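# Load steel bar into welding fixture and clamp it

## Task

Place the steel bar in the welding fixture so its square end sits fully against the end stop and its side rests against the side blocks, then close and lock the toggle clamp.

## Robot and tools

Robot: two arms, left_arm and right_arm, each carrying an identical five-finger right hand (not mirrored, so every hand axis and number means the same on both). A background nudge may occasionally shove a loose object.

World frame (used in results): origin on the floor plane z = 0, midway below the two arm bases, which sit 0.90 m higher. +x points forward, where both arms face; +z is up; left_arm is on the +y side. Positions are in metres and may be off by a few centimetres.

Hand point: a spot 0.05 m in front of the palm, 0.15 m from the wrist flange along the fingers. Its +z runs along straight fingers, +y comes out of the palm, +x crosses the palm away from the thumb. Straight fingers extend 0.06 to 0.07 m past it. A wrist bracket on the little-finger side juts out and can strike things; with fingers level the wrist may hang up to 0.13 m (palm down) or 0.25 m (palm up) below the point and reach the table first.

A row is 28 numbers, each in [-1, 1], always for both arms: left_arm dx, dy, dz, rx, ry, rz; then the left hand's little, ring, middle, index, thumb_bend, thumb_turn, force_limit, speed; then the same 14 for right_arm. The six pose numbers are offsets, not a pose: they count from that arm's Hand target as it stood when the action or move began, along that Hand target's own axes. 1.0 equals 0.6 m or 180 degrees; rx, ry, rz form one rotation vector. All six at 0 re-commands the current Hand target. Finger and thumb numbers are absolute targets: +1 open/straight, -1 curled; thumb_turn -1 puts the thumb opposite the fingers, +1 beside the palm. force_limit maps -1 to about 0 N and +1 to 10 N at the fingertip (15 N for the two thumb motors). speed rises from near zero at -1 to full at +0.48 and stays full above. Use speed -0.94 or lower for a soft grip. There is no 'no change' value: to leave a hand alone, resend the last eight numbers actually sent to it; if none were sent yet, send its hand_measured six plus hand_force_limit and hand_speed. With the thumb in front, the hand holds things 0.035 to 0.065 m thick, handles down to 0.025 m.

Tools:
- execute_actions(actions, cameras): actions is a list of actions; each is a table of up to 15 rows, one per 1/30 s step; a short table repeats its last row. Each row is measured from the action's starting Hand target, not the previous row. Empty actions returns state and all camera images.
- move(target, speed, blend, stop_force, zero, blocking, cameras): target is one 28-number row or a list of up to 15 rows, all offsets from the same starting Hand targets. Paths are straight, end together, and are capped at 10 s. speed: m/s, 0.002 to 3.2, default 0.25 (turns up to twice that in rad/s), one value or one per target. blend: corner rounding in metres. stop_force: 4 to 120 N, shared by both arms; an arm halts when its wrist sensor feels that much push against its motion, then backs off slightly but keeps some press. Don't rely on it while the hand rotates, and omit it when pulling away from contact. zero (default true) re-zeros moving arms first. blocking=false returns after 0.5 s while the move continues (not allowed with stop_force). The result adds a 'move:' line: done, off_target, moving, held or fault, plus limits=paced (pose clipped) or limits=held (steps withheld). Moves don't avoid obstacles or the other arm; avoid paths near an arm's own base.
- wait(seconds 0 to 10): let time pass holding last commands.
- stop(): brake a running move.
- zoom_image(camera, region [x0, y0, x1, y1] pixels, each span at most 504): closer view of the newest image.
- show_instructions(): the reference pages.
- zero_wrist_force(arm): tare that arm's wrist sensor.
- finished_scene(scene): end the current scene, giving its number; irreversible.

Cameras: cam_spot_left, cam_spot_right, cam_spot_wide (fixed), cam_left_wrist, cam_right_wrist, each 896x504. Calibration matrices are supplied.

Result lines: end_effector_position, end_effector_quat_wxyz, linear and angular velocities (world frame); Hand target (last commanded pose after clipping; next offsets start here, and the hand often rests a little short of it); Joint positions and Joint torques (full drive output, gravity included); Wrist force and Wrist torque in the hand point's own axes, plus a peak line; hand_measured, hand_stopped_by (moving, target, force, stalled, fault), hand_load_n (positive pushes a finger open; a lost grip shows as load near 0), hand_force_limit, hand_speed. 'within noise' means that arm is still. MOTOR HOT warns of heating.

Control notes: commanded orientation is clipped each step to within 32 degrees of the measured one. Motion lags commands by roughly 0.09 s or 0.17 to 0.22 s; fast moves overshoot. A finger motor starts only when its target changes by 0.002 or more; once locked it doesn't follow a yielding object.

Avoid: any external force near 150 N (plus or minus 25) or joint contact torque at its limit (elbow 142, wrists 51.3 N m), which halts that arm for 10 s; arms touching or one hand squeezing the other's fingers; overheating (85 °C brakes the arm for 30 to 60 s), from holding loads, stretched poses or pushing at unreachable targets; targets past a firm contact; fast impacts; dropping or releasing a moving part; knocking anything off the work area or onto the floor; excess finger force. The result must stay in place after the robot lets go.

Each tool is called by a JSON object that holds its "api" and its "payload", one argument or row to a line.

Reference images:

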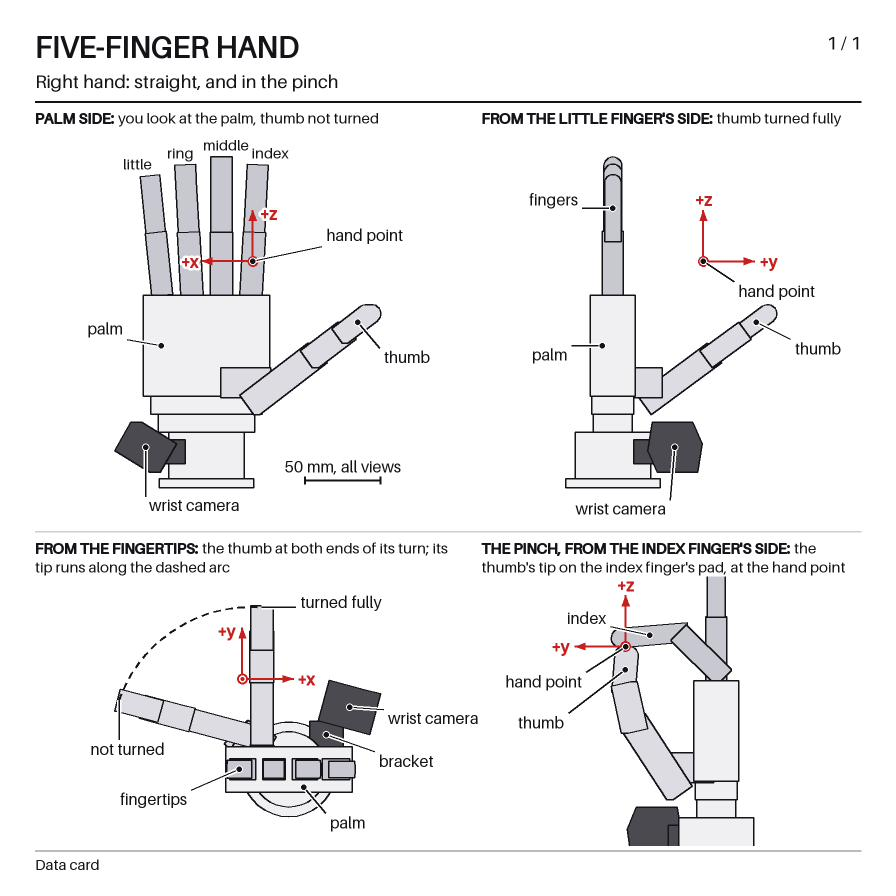

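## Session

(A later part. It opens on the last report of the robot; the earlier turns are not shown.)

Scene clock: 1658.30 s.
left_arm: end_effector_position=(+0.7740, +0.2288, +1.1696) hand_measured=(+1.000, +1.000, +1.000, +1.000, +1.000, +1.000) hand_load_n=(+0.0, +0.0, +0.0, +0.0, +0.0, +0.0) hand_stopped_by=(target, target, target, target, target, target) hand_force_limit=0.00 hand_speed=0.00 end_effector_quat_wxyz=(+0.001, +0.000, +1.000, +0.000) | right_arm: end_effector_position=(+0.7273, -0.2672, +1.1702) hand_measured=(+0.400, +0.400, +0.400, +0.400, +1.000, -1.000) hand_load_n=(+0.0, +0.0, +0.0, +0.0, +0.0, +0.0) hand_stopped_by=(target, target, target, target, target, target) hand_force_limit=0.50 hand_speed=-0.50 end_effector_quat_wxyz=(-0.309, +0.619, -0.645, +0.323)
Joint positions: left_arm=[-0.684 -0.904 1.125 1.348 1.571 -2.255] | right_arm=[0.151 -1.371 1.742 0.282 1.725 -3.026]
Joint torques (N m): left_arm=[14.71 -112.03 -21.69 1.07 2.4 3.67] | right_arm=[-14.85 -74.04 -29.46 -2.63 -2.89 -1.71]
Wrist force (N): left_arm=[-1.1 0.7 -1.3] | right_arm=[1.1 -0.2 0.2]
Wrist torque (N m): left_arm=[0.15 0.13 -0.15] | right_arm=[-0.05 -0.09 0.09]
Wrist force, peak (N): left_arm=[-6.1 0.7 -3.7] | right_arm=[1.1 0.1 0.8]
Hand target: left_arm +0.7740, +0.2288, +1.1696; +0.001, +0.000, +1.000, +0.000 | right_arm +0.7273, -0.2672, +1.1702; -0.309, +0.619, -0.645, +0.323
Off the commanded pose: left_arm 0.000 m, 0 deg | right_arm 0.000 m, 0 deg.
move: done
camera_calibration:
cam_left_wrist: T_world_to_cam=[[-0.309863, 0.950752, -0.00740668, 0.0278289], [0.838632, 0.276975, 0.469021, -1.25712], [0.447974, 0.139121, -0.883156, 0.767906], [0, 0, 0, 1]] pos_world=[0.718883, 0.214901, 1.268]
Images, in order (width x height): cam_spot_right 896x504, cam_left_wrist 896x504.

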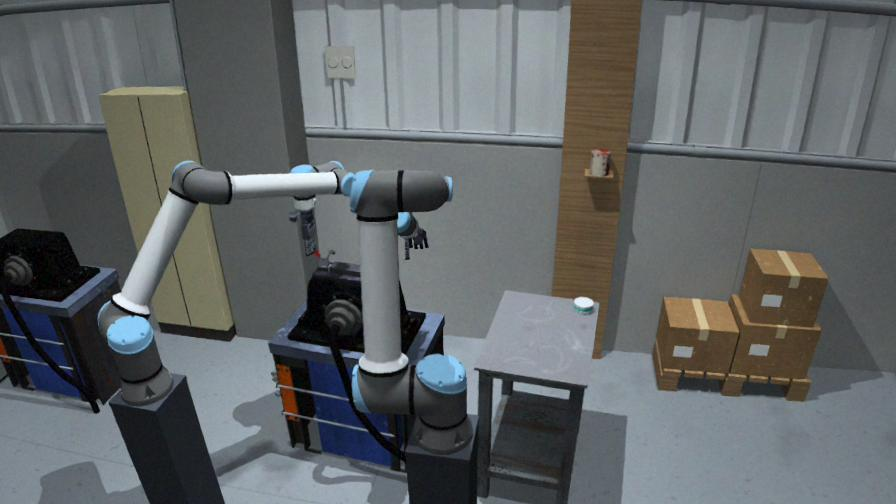

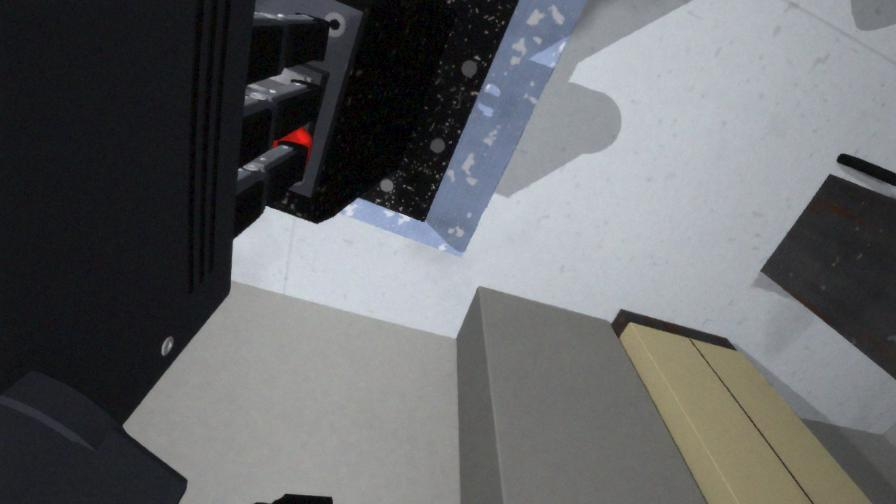

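{"api": "move", "payload": {
  "target": [0,0,0.035,0,0,0,1,1,1,1,1,1,0.0,0,0,0,0,0,0,0,0.4,0.4,0.4,0.4,1,-1,0.5,-0.5],
  "speed": 0.02,
  "stop_force": 20,
  "cameras": ["cam_left_wrist","cam_spot_right"]
}}

{"api": "zoom_image", "payload": {
  "camera": "cam_left_wrist",
  "region": [230, 80, 430, 230]
}}

{"api": "zoom_image", "payload": {
  "camera": "cam_spot_right",
  "region": [290, 220, 370, 280]
}}

Scene clock: 1677.27 s.
left_arm: end_effector_position=(+0.7740, +0.2289, +1.1673) hand_measured=(+1.000, +1.000, +1.000, +0.998, +1.000, +1.000) hand_load_n=(-0.5, +0.0, +0.0, -17.0, +0.0, +0.0) hand_stopped_by=(target, target, target, target, target, target) hand_force_limit=0.00 hand_speed=0.00 end_effector_quat_wxyz=(+0.001, +0.000, +1.000, +0.000) | right_arm: end_effector_position=(+0.7273, -0.2672, +1.1702) hand_measured=(+0.400, +0.400, +0.400, +0.400, +1.000, -1.000) hand_load_n=(+0.0, +0.0, +0.0, +0.0, +0.0, +0.0) hand_stopped_by=(target, target, target, target, target, target) hand_force_limit=0.50 hand_speed=-0.50 end_effector_quat_wxyz=(-0.309, +0.619, -0.645, +0.323)
Joint positions: left_arm=[-0.684 -0.904 1.128 1.344 1.571 -2.255] | right_arm=[0.151 -1.371 1.742 0.282 1.725 -3.026]
Joint torques (N m): left_arm=[-16.54 -96.14 -39.81 3.28 2.65 3.91] | right_arm=[-13.52 -70.78 -25.43 -1.97 -2.41 -2.15]
Wrist force (N): left_arm=[-1.6 11.9 -19.2] | right_arm=[0.7 0.2 0.4]
Wrist torque (N m): left_arm=[0.44 0.13 -0.19] | right_arm=[0.01 -0.03 0.08]
Wrist force, peak (N): left_arm=[-3.4 14.0 -28.7] | right_arm=[1.0 0.1 0.8]
Hand target: left_arm +0.7740, +0.2288, +1.1673; +0.001, +0.000, +1.000, +0.000 (not the last commanded pose) | right_arm +0.7273, -0.2672, +1.1702; -0.309, +0.619, -0.645, +0.323
Off the commanded pose: left_arm 0.019 m, 0 deg | right_arm 0.000 m, 0 deg.
move: contact (left_arm)
camera_calibration:
cam_left_wrist: T_world_to_cam=[[-0.309911, 0.950735, -0.00757749, 0.0279709], [0.838547, 0.27708, 0.469111, -1.25615], [0.4481, 0.139028, -0.883107, 0.765728], [0, 0, 0, 1]] pos_world=[0.718883, 0.215001, 1.2657]
Images, in order (width x height): cam_spot_right 896x504, cam_left_wrist 896x504.

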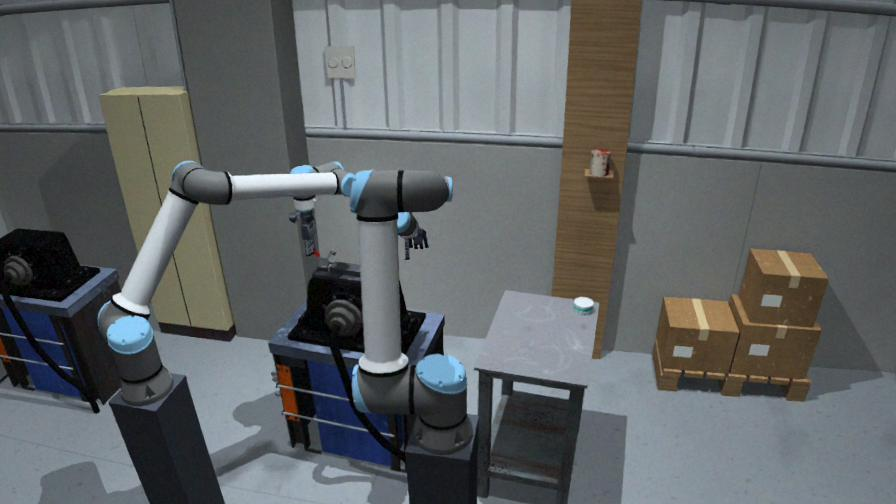

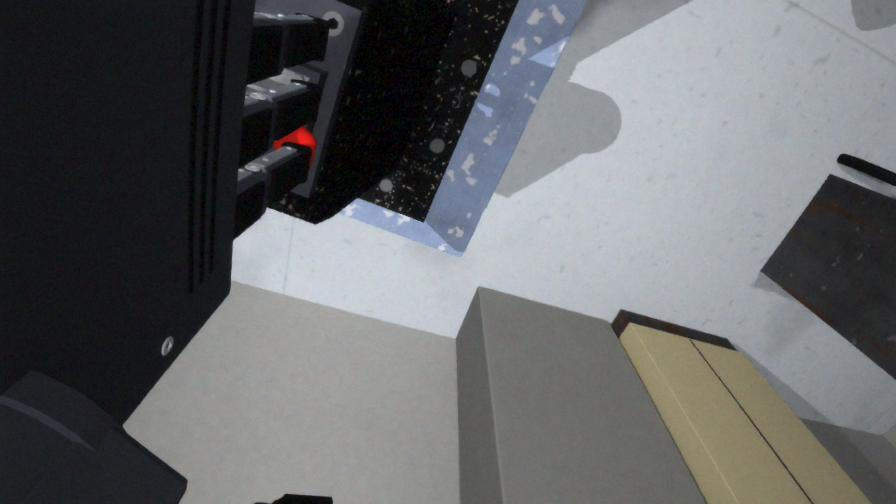

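Scaled by 2.520 from the camera's 896x504 image, which has a finer 1280x720 frame.

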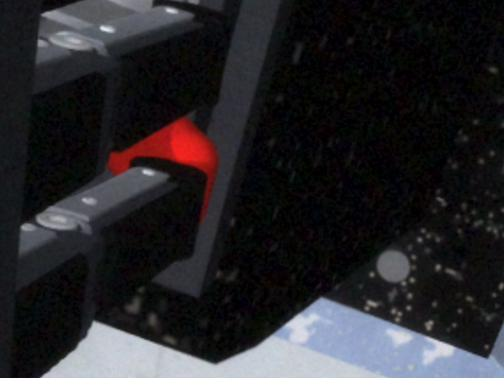

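Scaled by 6.300 from the camera's 896x504 image, which has a finer 1280x720 frame.

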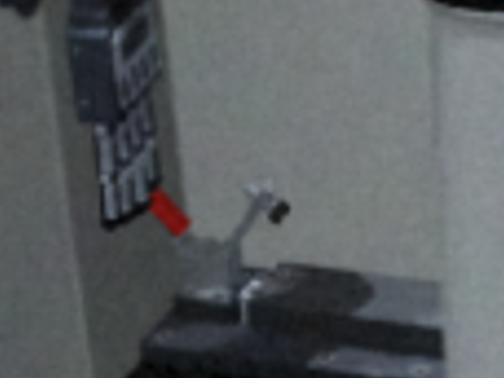

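{"api": "move", "payload": {
  "target": [
    [0,0,-0.03,0,0,0,1,1,1,1,1,1,0.0,0,0,0,0,0,0,0,0.4,0.4,0.4,0.4,1,-1,0.5,-0.5],
    [0.012,-0.0233,-0.03,0,0,0,1,1,1,1,1,1,0.0,0,0,0,0,0,0,0,0.4,0.4,0.4,0.4,1,-1,0.5,-0.5]
  ],
  "speed": 0.05,
  "cameras": ["cam_left_wrist","cam_spot_right"]
}}

{"api": "zoom_image", "payload": {
  "camera": "cam_left_wrist",
  "region": [230, 80, 430, 230]
}}

{"api": "zoom_image", "payload": {
  "camera": "cam_spot_right",
  "region": [290, 220, 370, 280]
}}

Scene clock: 1699.27 s.
left_arm: end_effector_position=(+0.7669, +0.2151, +1.1854) hand_measured=(+1.000, +1.000, +1.000, +1.000, +1.000, +1.000) hand_load_n=(+0.0, +0.0, +0.0, +0.0, +0.0, +0.0) hand_stopped_by=(target, target, target, target, target, target) hand_force_limit=0.00 hand_speed=0.00 end_effector_quat_wxyz=(+0.001, +0.000, +1.000, -0.001) | right_arm: end_effector_position=(+0.7273, -0.2672, +1.1702) hand_measured=(+0.400, +0.400, +0.400, +0.400, +1.000, -1.000) hand_load_n=(+0.0, +0.0, +0.0, +0.0, +0.0, +0.0) hand_stopped_by=(target, target, target, target, target, target) hand_force_limit=0.50 hand_speed=-0.50 end_effector_quat_wxyz=(-0.309, +0.619, -0.645, +0.323)
Joint positions: left_arm=[-0.703 -0.91 1.107 1.372 1.571 -2.274] | right_arm=[0.151 -1.371 1.742 0.282 1.725 -3.026]
Joint torques (N m): left_arm=[-13.06 -81.58 -44.8 7.19 1.09 -3.11] | right_arm=[-10.63 -71.56 -29.38 -2.28 -2.9 -2.06]
Wrist force (N): left_arm=[-1.5 0.8 1.1] | right_arm=[0.9 -0.1 0.4]
Wrist torque (N m): left_arm=[-0.06 0.13 -0.01] | right_arm=[-0.04 -0.05 0.08]
Wrist force, peak (N): left_arm=[-0.8 12.1 -20.9] | right_arm=[1.3 0.2 0.3]
Hand target: left_arm +0.7667, +0.2149, +1.1853; +0.001, +0.000, +1.000, +0.000 | right_arm +0.7273, -0.2672, +1.1702; -0.309, +0.619, -0.645, +0.323
Off the commanded pose: left_arm 0.000 m, 0 deg | right_arm 0.000 m, 0 deg.
move: done
camera_calibration:
cam_left_wrist: T_world_to_cam=[[-0.309854, 0.950753, -0.00768864, 0.0390005], [0.838522, 0.277071, 0.469161, -1.25485], [0.448186, 0.138924, -0.883079, 0.786768], [0, 0, 0, 1]] pos_world=[0.711683, 0.201301, 1.2838]
Images, in order (width x height): cam_spot_right 896x504, cam_left_wrist 896x504.

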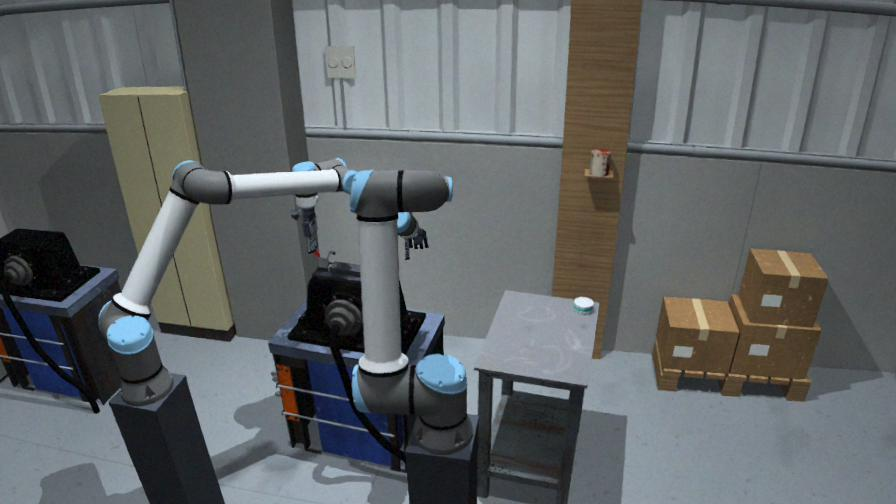

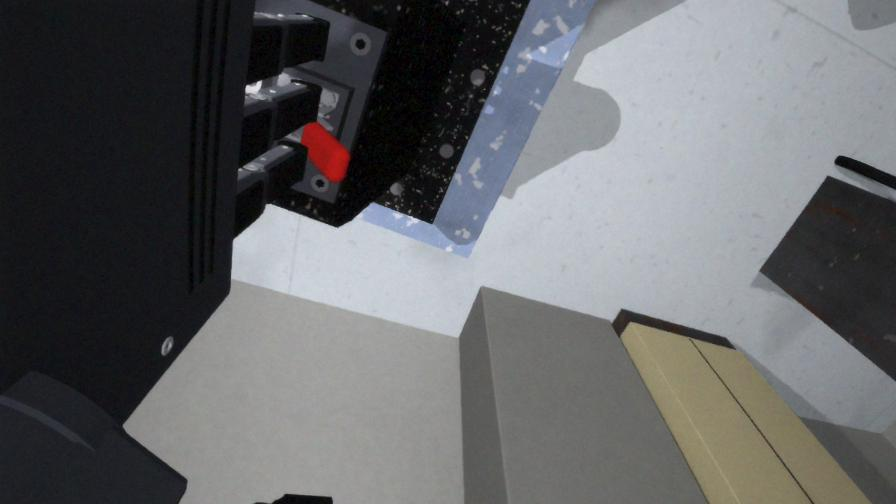

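Scaled by 2.520 from the camera's 896x504 image, which has a finer 1280x720 frame.

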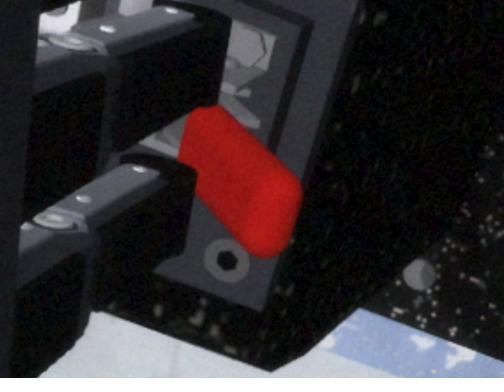

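Scaled by 6.300 from the camera's 896x504 image, which has a finer 1280x720 frame.

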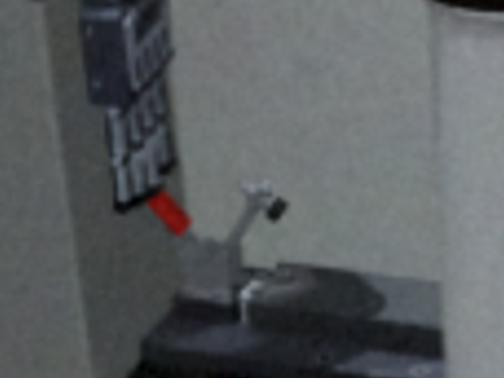

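{"api": "move", "payload": {
  "target": [
    [-0.015,-0.025,0,0,0,0,1,1,1,1,1,1,0.0,0,0,0,0,0,0,0,0.4,0.4,0.4,0.4,1,-1,0.5,-0.5],
    [-0.015,-0.025,0.05,0,0,0,1,1,1,1,1,1,0.0,0,0,0,0,0,0,0,0.4,0.4,0.4,0.4,1,-1,0.5,-0.5]
  ],
  "speed": 0.04,
  "stop_force": 6,
  "cameras": ["cam_left_wrist"]
}}

{"api": "zoom_image", "payload": {
  "camera": "cam_left_wrist",
  "region": [230, 80, 430, 230]
}}

Scene clock: 1738.33 s.
left_arm: end_effector_position=(+0.7758, +0.1998, +1.1553) hand_measured=(+1.000, +1.000, +1.000, +1.000, +1.000, +1.000) hand_load_n=(+0.0, +0.0, +0.0, +0.0, +0.0, +0.0) hand_stopped_by=(target, target, target, target, target, target) hand_force_limit=0.00 hand_speed=0.00 end_effector_quat_wxyz=(+0.001, +0.000, +1.000, +0.000) | right_arm: end_effector_position=(+0.7273, -0.2672, +1.1702) hand_measured=(+0.400, +0.400, +0.400, +0.400, +1.000, -1.000) hand_load_n=(+0.0, +0.0, +0.0, +0.0, +0.0, +0.0) hand_stopped_by=(target, target, target, target, target, target) hand_force_limit=0.50 hand_speed=-0.50 end_effector_quat_wxyz=(-0.309, +0.619, -0.645, +0.323)
Joint positions: left_arm=[-0.71 -0.871 1.095 1.346 1.571 -2.281] | right_arm=[0.151 -1.371 1.742 0.282 1.725 -3.026]
Joint torques (N m): left_arm=[-10.4 -83.31 -22.24 1.33 2.69 -2.97] | right_arm=[-12.49 -70.21 -28.91 -1.98 -2.51 -1.77]
Wrist force (N): left_arm=[-1.3 0.5 1.4] | right_arm=[1.0 0.0 0.6]
Wrist torque (N m): left_arm=[-0.10 0.09 0.00] | right_arm=[-0.03 -0.08 0.10]
Wrist force, peak (N): left_arm=[-1.6 0.9 1.5] | right_arm=[1.1 0.1 0.5]
Hand target: left_arm +0.7758, +0.1998, +1.1553; +0.001, +0.000, +1.000, +0.000 | right_arm +0.7273, -0.2672, +1.1702; -0.309, +0.619, -0.645, +0.323
Off the commanded pose: left_arm 0.000 m, 0 deg | right_arm 0.000 m, 0 deg.
move: done
camera_calibration:
cam_left_wrist: T_world_to_cam=[[-0.309885, 0.950744, -0.00756315, 0.0559713], [0.838557, 0.277051, 0.469111, -1.24399], [0.4481, 0.139029, -0.883107, 0.758356], [0, 0, 0, 1]] pos_world=[0.720683, 0.186001, 1.2537]
Images, in order (width x height): cam_left_wrist 896x504.

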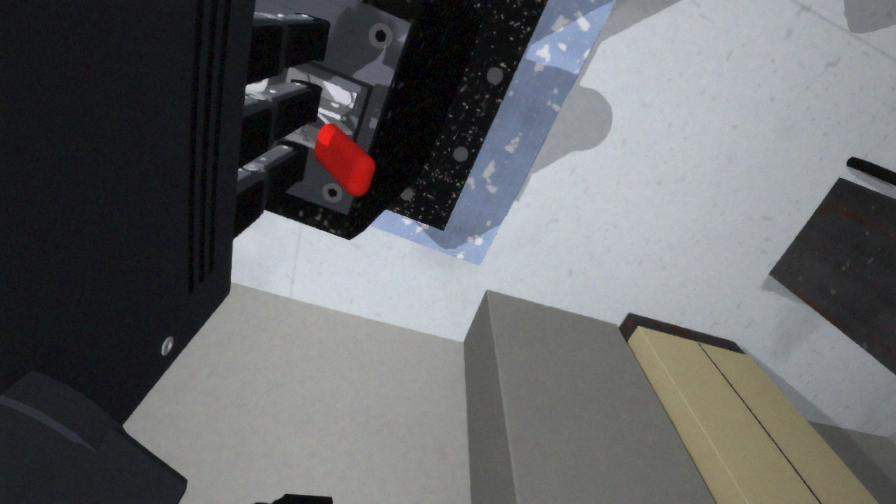

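Scaled by 2.520 from the camera's 896x504 image, which has a finer 1280x720 frame.

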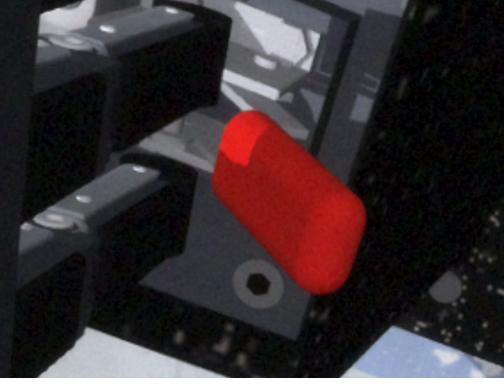

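{"api": "move", "payload": {
  "target": [0,0.05,0.0333,0,0,0,1,1,1,1,1,1,0.0,0,0,0,0,0,0,0,0.4,0.4,0.4,0.4,1,-1,0.5,-0.5],
  "speed": 0.02,
  "stop_force": 18,
  "cameras": ["cam_left_wrist","cam_spot_right"]
}}

{"api": "zoom_image", "payload": {
  "camera": "cam_left_wrist",
  "region": [230, 80, 430, 230]
}}

{"api": "zoom_image", "payload": {
  "camera": "cam_spot_right",
  "region": [290, 220, 370, 280]
}}

Scene clock: 1747.50 s.
left_arm: end_effector_position=(+0.7758, +0.2298, +1.1353) hand_measured=(+1.000, +1.000, +1.000, +1.000, +1.000, +1.000) hand_load_n=(-0.5, +0.0, +0.0, +0.0, +0.0, +0.0) hand_stopped_by=(target, target, target, target, target, target) hand_force_limit=0.00 hand_speed=0.00 end_effector_quat_wxyz=(+0.001, +0.000, +1.000, +0.000) | right_arm: end_effector_position=(+0.7273, -0.2672, +1.1702) hand_measured=(+0.400, +0.400, +0.400, +0.400, +1.000, -1.000) hand_load_n=(+0.0, +0.0, +0.0, +0.0, +0.5, +0.0) hand_stopped_by=(target, target, target, target, target, target) hand_force_limit=0.50 hand_speed=-0.50 end_effector_quat_wxyz=(-0.309, +0.619, -0.645, +0.323)
Joint positions: left_arm=[-0.682 -0.887 1.159 1.298 1.571 -2.253] | right_arm=[0.151 -1.371 1.742 0.282 1.725 -3.026]
Joint torques (N m): left_arm=[14.35 -114.04 -21.76 1.18 3.32 3.69] | right_arm=[-13.05 -70.28 -27.74 -2.01 -2.64 -2.13]
Wrist force (N): left_arm=[-1.1 0.5 1.1] | right_arm=[1.1 0.0 0.2]
Wrist torque (N m): left_arm=[-0.06 0.07 -0.16] | right_arm=[-0.02 -0.08 0.10]
Wrist force, peak (N): left_arm=[-1.9 0.3 -1.9] | right_arm=[1.2 0.1 0.6]
Hand target: left_arm +0.7758, +0.2298, +1.1353; +0.001, +0.000, +1.000, +0.000 | right_arm +0.7273, -0.2672, +1.1702; -0.309, +0.619, -0.645, +0.323
Off the commanded pose: left_arm 0.000 m, 0 deg | right_arm 0.000 m, 0 deg.
move: done
camera_calibration:
cam_left_wrist: T_world_to_cam=[[-0.309885, 0.950744, -0.00756315, 0.0272977], [0.838557, 0.277051, 0.469111, -1.24292], [0.4481, 0.139029, -0.883107, 0.736523], [0, 0, 0, 1]] pos_world=[0.720683, 0.216001, 1.2337]
Images, in order (width x height): cam_spot_right 896x504, cam_left_wrist 896x504.

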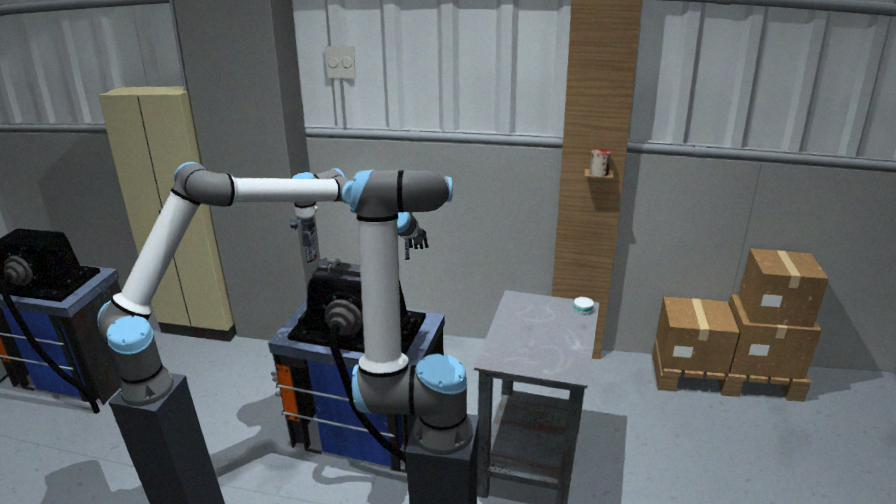

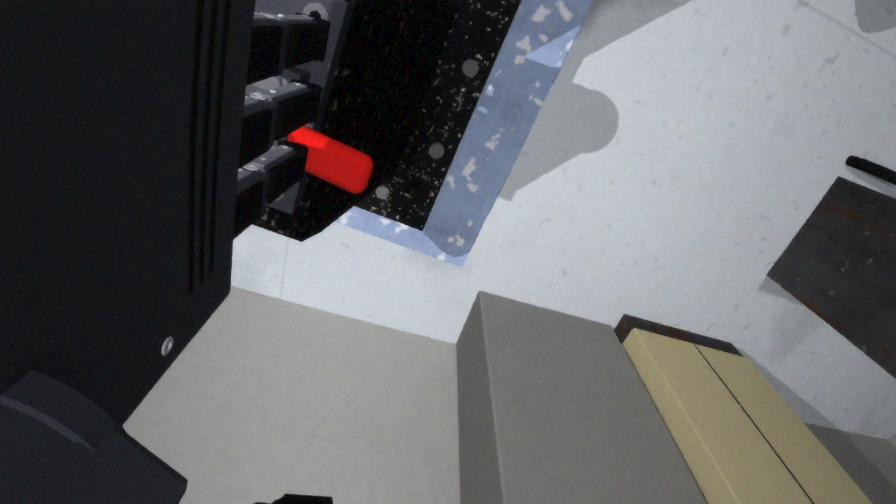

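Scaled by 2.520 from the camera's 896x504 image, which has a finer 1280x720 frame.

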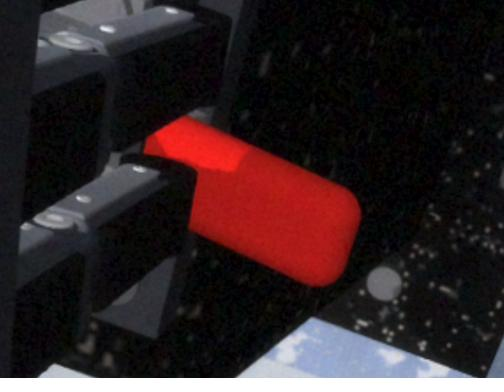

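Scaled by 6.300 from the camera's 896x504 image, which has a finer 1280x720 frame.

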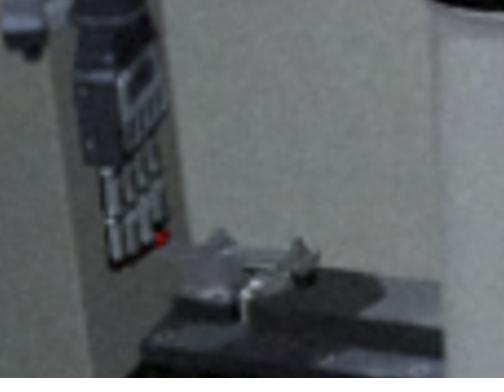

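{"api": "move", "payload": {
  "target": [0,0.003,0.03,0,0,0,1,1,1,1,1,1,0.0,0,0,0,0,0,0,0,0.4,0.4,0.4,0.4,1,-1,0.5,-0.5],
  "speed": 0.015,
  "stop_force": 20,
  "cameras": ["cam_left_wrist","cam_spot_right"]
}}

{"api": "zoom_image", "payload": {
  "camera": "cam_left_wrist",
  "region": [230, 80, 430, 230]
}}

{"api": "zoom_image", "payload": {
  "camera": "cam_spot_right",
  "region": [290, 220, 370, 280]
}}

Scene clock: 1757.60 s.
left_arm: end_effector_position=(+0.7758, +0.2304, +1.1298) hand_measured=(+1.000, +1.000, +1.000, +1.000, +1.000, +1.000) hand_load_n=(+0.0, +0.0, +0.0, -5.5, +0.0, +0.0) hand_stopped_by=(target, target, target, target, target, target) hand_force_limit=0.00 hand_speed=0.00 end_effector_quat_wxyz=(+0.001, +0.000, +1.000, -0.001) | right_arm: end_effector_position=(+0.7273, -0.2672, +1.1702) hand_measured=(+0.400, +0.400, +0.400, +0.400, +1.000, -1.000) hand_load_n=(+0.0, +0.0, +0.0, +0.0, +0.0, +0.0) hand_stopped_by=(target, target, target, target, target, target) hand_force_limit=0.50 hand_speed=-0.50 end_effector_quat_wxyz=(-0.309, +0.619, -0.645, +0.323)
Joint positions: left_arm=[-0.681 -0.885 1.165 1.29 1.571 -2.252] | right_arm=[0.151 -1.371 1.742 0.282 1.725 -3.026]
Joint torques (N m): left_arm=[-7.95 -100.41 -40.12 5.03 3.25 -1.95] | right_arm=[-12.33 -75.27 -27.94 -1.87 -2.53 -2.15]
Wrist force (N): left_arm=[-1.0 3.8 -13.5] | right_arm=[1.0 0.2 0.4]
Wrist torque (N m): left_arm=[0.46 0.18 -0.19] | right_arm=[0.00 -0.07 0.10]
Wrist force, peak (N): left_arm=[-1.1 3.6 -26.5] | right_arm=[1.2 0.0 0.6]
Hand target: left_arm +0.7758, +0.2304, +1.1298; +0.001, +0.000, +1.000, -0.001 (not the last commanded pose) | right_arm +0.7273, -0.2672, +1.1702; -0.309, +0.619, -0.645, +0.323
Off the commanded pose: left_arm 0.013 m, 0 deg | right_arm 0.000 m, 0 deg.
move: contact (left_arm)
camera_calibration:
cam_left_wrist: T_world_to_cam=[[-0.309854, 0.950753, -0.00768864, 0.0268151], [0.838522, 0.277071, 0.469161, -1.24055], [0.448186, 0.138924, -0.883079, 0.73151], [0, 0, 0, 1]] pos_world=[0.720683, 0.216601, 1.2282]
Images, in order (width x height): cam_spot_right 896x504, cam_left_wrist 896x504.

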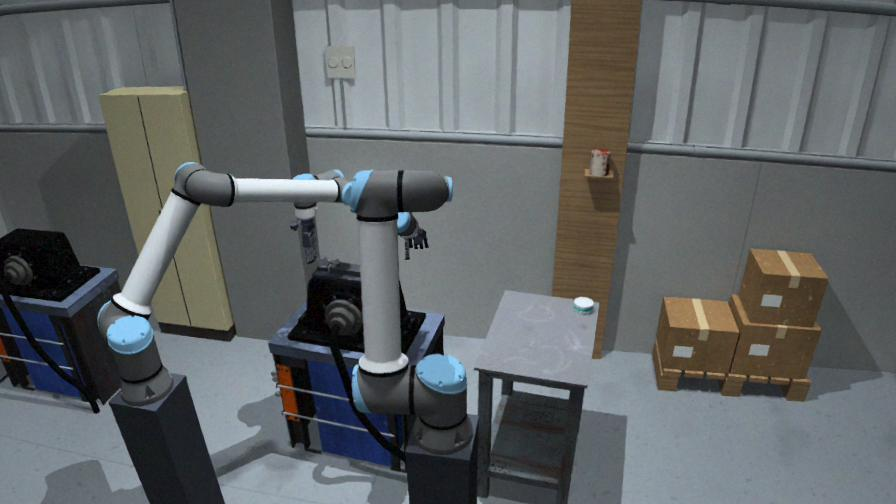

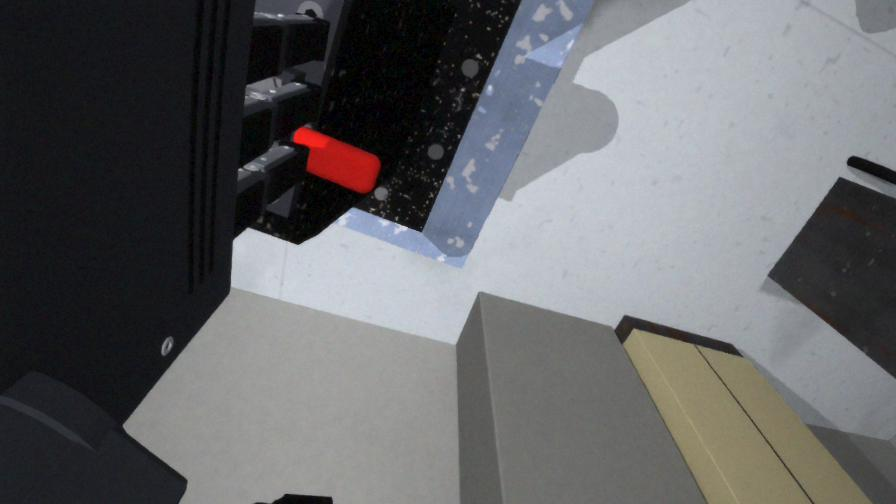

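Scaled by 2.520 from the camera's 896x504 image, which has a finer 1280x720 frame.

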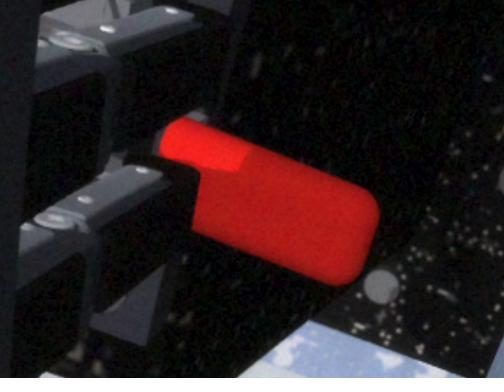

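Scaled by 6.300 from the camera's 896x504 image, which has a finer 1280x720 frame.

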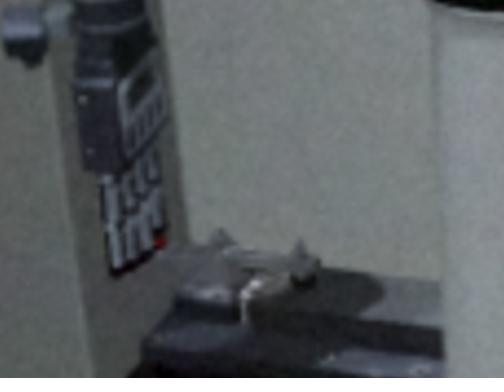

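{"api": "move", "payload": {
  "target": [
    [0,0,-0.013,0,0,0,1,1,1,1,1,1,0.0,0,0,0,0,0,0,0,0.4,0.4,0.4,0.4,1,-1,0.5,-0.5],
    [0,0.037,-0.013,0,0,0,1,1,1,1,1,1,0.0,0,0,0,0,0,0,0,0.4,0.4,0.4,0.4,1,-1,0.5,-0.5]
  ],
  "speed": 0.05
}}

{"api": "move", "payload": {
  "target": [0,0,0.06,0,0,0,1,1,1,1,1,1,0.0,0,0,0,0,0,0,0,0.4,0.4,0.4,0.4,1,-1,0.5,-0.5],
  "speed": 0.015,
  "stop_force": 25,
  "cameras": ["cam_left_wrist","cam_spot_right"]
}}

{"api": "zoom_image", "payload": {
  "camera": "cam_left_wrist",
  "region": [230, 80, 430, 230]
}}

{"api": "zoom_image", "payload": {
  "camera": "cam_spot_right",
  "region": [290, 220, 370, 280]
}}

Scene clock: 1773.07 s.
left_arm: end_effector_position=(+0.7758, +0.2523, +1.1376) hand_measured=(+1.000, +1.000, +1.000, +1.000, +1.000, +1.000) hand_load_n=(+0.0, +0.0, +0.0, +0.0, +0.0, +0.0) hand_stopped_by=(target, target, target, target, target, target) hand_force_limit=0.00 hand_speed=0.00 end_effector_quat_wxyz=(+0.001, +0.000, +1.000, -0.001) | right_arm: end_effector_position=(+0.7273, -0.2672, +1.1702) hand_measured=(+0.400, +0.400, +0.400, +0.400, +1.000, -1.000) hand_load_n=(+0.0, +0.0, +0.0, +0.0, +0.0, +0.0) hand_stopped_by=(target, target, target, target, target, target) hand_force_limit=0.50 hand_speed=-0.50 end_effector_quat_wxyz=(-0.309, +0.619, -0.645, +0.323)
Joint positions: left_arm=[-0.66 -0.906 1.186 1.289 1.571 -2.231] | right_arm=[0.151 -1.371 1.742 0.282 1.725 -3.026]
Joint torques (N m): left_arm=[12.12 -113.21 -21.64 1.32 3.38 3.81] | right_arm=[-10.91 -74.16 -27.48 -2.19 -2.63 -2.23]
Wrist force (N): left_arm=[-1.2 0.2 1.0] | right_arm=[1.0 0.0 0.4]
Wrist torque (N m): left_arm=[-0.13 0.11 -0.19] | right_arm=[-0.02 -0.07 0.10]
Wrist force, peak (N): left_arm=[-0.6 3.7 -14.2] | right_arm=[1.2 0.1 0.5]
Hand target: left_arm +0.7758, +0.2526, +1.1376; +0.001, +0.000, +1.000, -0.001 | right_arm +0.7273, -0.2672, +1.1702; -0.309, +0.619, -0.645, +0.323
Off the commanded pose: left_arm 0.000 m, 0 deg | right_arm 0.000 m, 0 deg.
move: done

Scene clock: 1775.27 s.
left_arm: end_effector_position=(+0.7758, +0.2526, +1.1258) hand_measured=(+1.000, +1.000, +1.000, +0.998, +1.000, +1.000) hand_load_n=(+0.0, +0.0, +0.0, -11.0, +0.0, +0.0) hand_stopped_by=(target, target, target, target, target, target) hand_force_limit=0.00 hand_speed=0.00 end_effector_quat_wxyz=(+0.001, +0.000, +1.000, -0.001) | right_arm: end_effector_position=(+0.7273, -0.2672, +1.1702) hand_measured=(+0.400, +0.400, +0.400, +0.400, +1.000, -1.000) hand_load_n=(+0.0, +0.0, +0.0, +0.0, +0.0, +0.0) hand_stopped_by=(target, target, target, target, target, target) hand_force_limit=0.50 hand_speed=-0.50 end_effector_quat_wxyz=(-0.309, +0.619, -0.645, +0.323)
Joint positions: left_arm=[-0.66 -0.9 1.198 1.272 1.571 -2.231] | right_arm=[0.151 -1.371 1.742 0.282 1.725 -3.026]
Joint torques (N m): left_arm=[2.84 -90.06 -35.34 2.75 3.49 3.52] | right_arm=[-9.25 -74.73 -27.15 -2.33 -2.91 -1.94]
Wrist force (N): left_arm=[-0.3 7.9 -25.7] | right_arm=[0.7 0.0 0.3]
Wrist torque (N m): left_arm=[1.01 0.29 -0.13] | right_arm=[-0.03 -0.03 0.08]
Wrist force, peak (N): left_arm=[-0.9 7.2 -37.4] | right_arm=[1.3 0.0 0.3]
Hand target: left_arm +0.7758, +0.2526, +1.1258; +0.001, +0.000, +1.000, -0.001 (not the last commanded pose) | right_arm +0.7273, -0.2672, +1.1702; -0.309, +0.619, -0.645, +0.323
Off the commanded pose: left_arm 0.024 m, 0 deg | right_arm 0.000 m, 0 deg.
move: contact (left_arm)
camera_calibration:
cam_left_wrist: T_world_to_cam=[[-0.30999, 0.950709, -0.00762244, 0.00570552], [0.838518, 0.27717, 0.469111, -1.24478], [0.448101, 0.139028, -0.883106, 0.724963], [0, 0, 0, 1]] pos_world=[0.720683, 0.238802, 1.2242]
Images, in order (width x height): cam_spot_right 896x504, cam_left_wrist 896x504.

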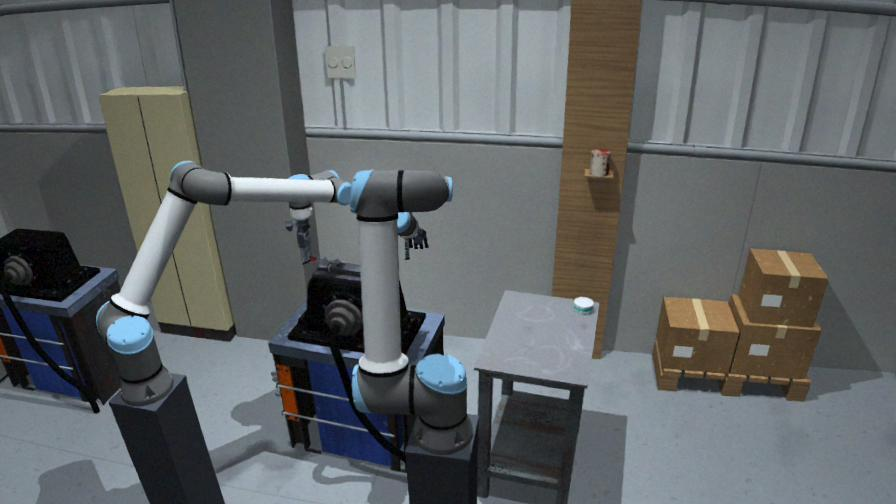

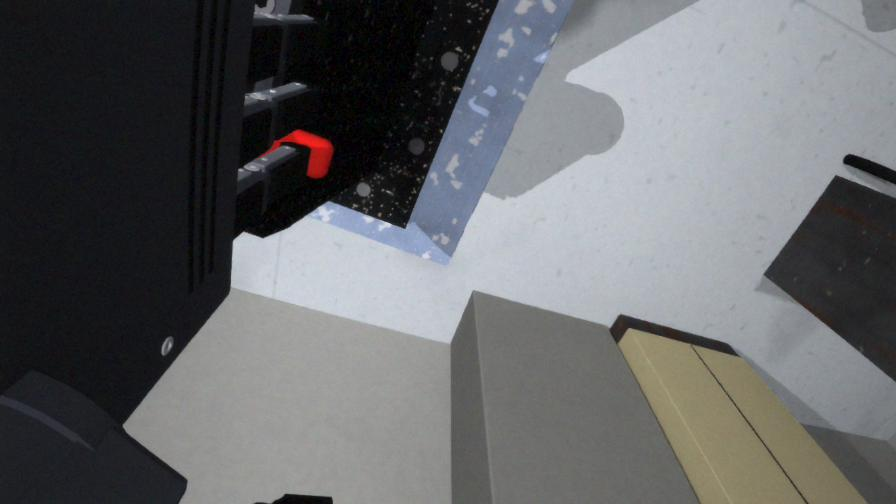

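Scaled by 2.520 from the camera's 896x504 image, which has a finer 1280x720 frame.

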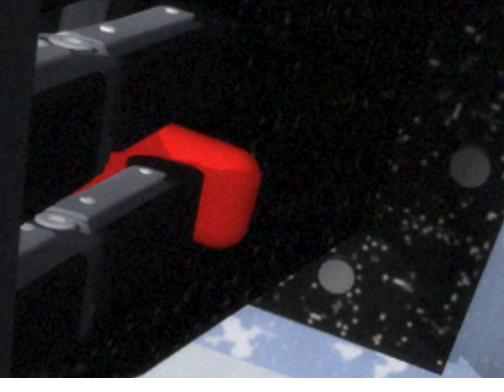

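Scaled by 6.300 from the camera's 896x504 image, which has a finer 1280x720 frame.

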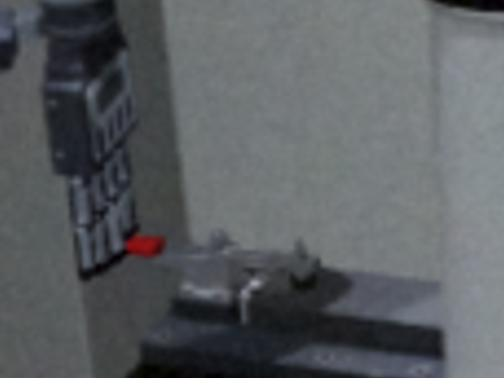

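{"api": "move", "payload": {
  "target": [
    [0,0,-0.05,0,0,0,1,1,1,1,1,1,0.0,0,0,0,0,0,0,0,0.4,0.4,0.4,0.4,1,-1,0.5,-0.5],
    [0.12,-0.28,-0.28,0,0,0,1,1,1,1,1,1,0.0,0,0,0,0,0,0,0,0.4,0.4,0.4,0.4,1,-1,0.5,-0.5]
  ],
  "speed": [0.05,0.3],
  "cameras": ["cam_left_wrist","cam_spot_right","cam_spot_left"]
}}

{"api": "zoom_image", "payload": {
  "camera": "cam_left_wrist",
  "region": [330, 130, 630, 330]
}}

{"api": "zoom_image", "payload": {
  "camera": "cam_spot_right",
  "region": [290, 220, 370, 280]
}}

{"api": "zoom_image", "payload": {
  "camera": "cam_spot_left",
  "region": [360, 230, 460, 310]
}}

Scene clock: 1791.50 s.
left_arm: end_effector_position=(+0.7037, +0.0849, +1.2938) hand_measured=(+1.000, +1.000, +1.000, +1.000, +1.000, +1.000) hand_load_n=(+0.0, +0.0, +0.0, +0.0, +0.0, +0.0) hand_stopped_by=(target, target, target, target, target, target) hand_force_limit=0.00 hand_speed=0.00 end_effector_quat_wxyz=(+0.001, +0.000, +1.000, -0.001) | right_arm: end_effector_position=(+0.7273, -0.2672, +1.1702) hand_measured=(+0.400, +0.400, +0.400, +0.400, +1.000, -1.000) hand_load_n=(+0.0, +0.0, +0.0, +0.0, +0.0, +0.0) hand_stopped_by=(target, target, target, target, target, target) hand_force_limit=0.50 hand_speed=-0.50 end_effector_quat_wxyz=(-0.309, +0.619, -0.645, +0.323)
Joint positions: left_arm=[-0.868 -0.894 0.89 1.574 1.57 -2.439] | right_arm=[0.151 -1.371 1.742 0.282 1.725 -3.026]
Joint torques (N m): left_arm=[-10.87 -83.94 -46.19 7.04 2.48 -4.06] | right_arm=[-10.77 -72.05 -28.05 -2.26 -2.54 -2.06]
Wrist force (N): left_arm=[-1.6 0.2 1.1] | right_arm=[0.7 0.1 0.5]
Wrist torque (N m): left_arm=[-0.15 0.17 -0.05] | right_arm=[-0.01 -0.04 0.08]
Wrist force, peak (N): left_arm=[0.4 7.8 -27.1] | right_arm=[1.1 -0.1 0.6]
Hand target: left_arm +0.7036, +0.0848, +1.2939; +0.001, +0.000, +1.000, -0.001 | right_arm +0.7273, -0.2672, +1.1702; -0.309, +0.619, -0.645, +0.323
Off the commanded pose: left_arm 0.000 m, 0 deg | right_arm 0.000 m, 0 deg.
move: done
camera_calibration:
cam_left_wrist: T_world_to_cam=[[-0.309854, 0.950753, -0.00768852, 0.14407], [0.838522, 0.277071, 0.469161, -1.21672], [0.448186, 0.138924, -0.883079, 0.928863], [0, 0, 0, 1]] pos_world=[0.648583, 0.0711014, 1.3922]
Images, in order (width x height): cam_spot_left 896x504, cam_spot_right 896x504, cam_left_wrist 896x504.

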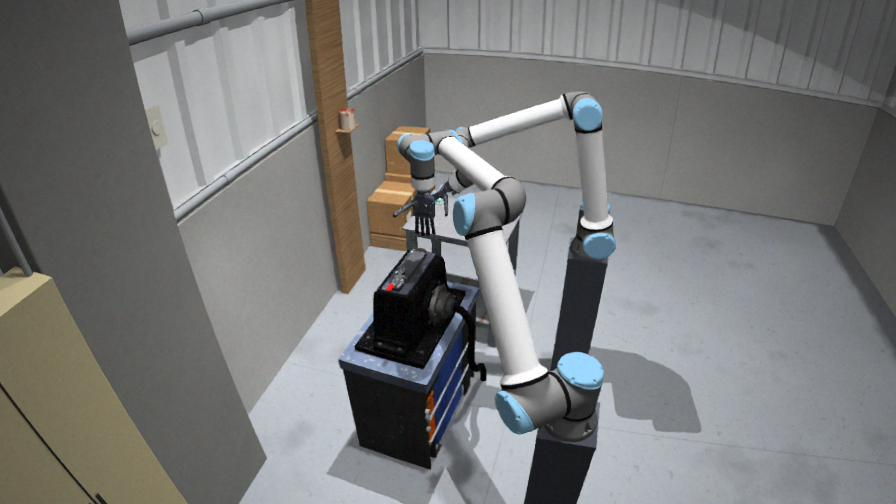

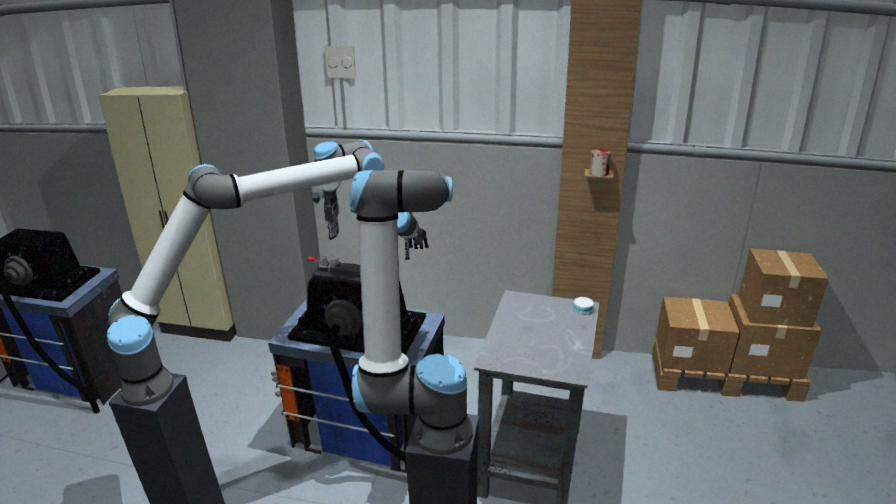

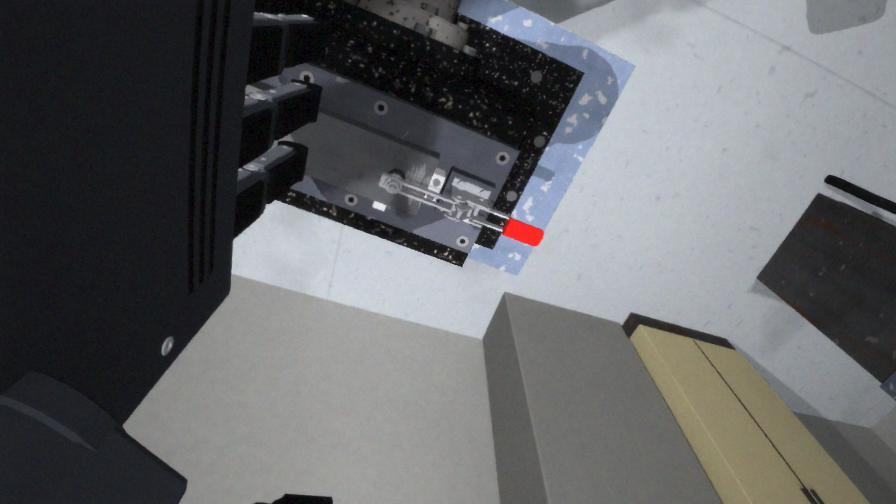

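Scaled by 1.680 from the camera's 896x504 image, which has a finer 1280x720 frame.

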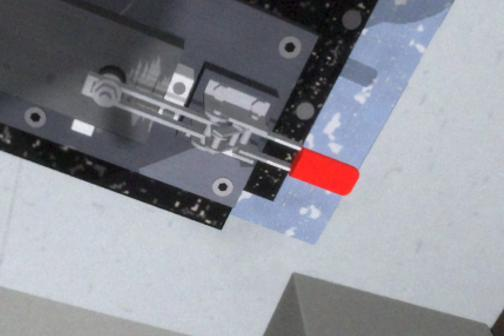

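Scaled by 6.300 from the camera's 896x504 image, which has a finer 1280x720 frame.

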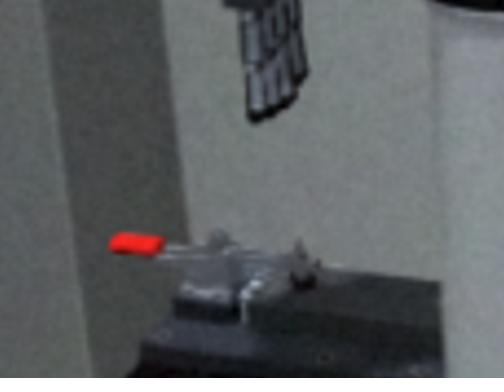

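Scaled by 5.040 from the camera's 896x504 image, which has a finer 1280x720 frame.

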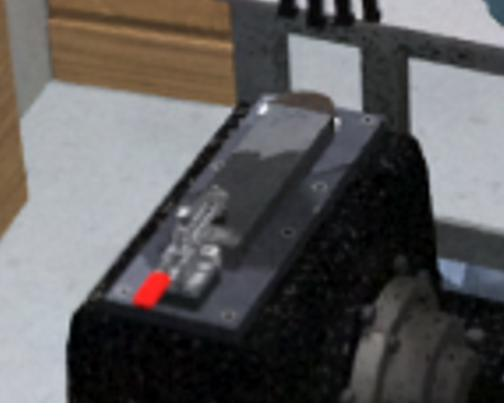

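{"api": "finished_scene", "payload": {
  "scene": 1
}}

The scene is finished: the task was done.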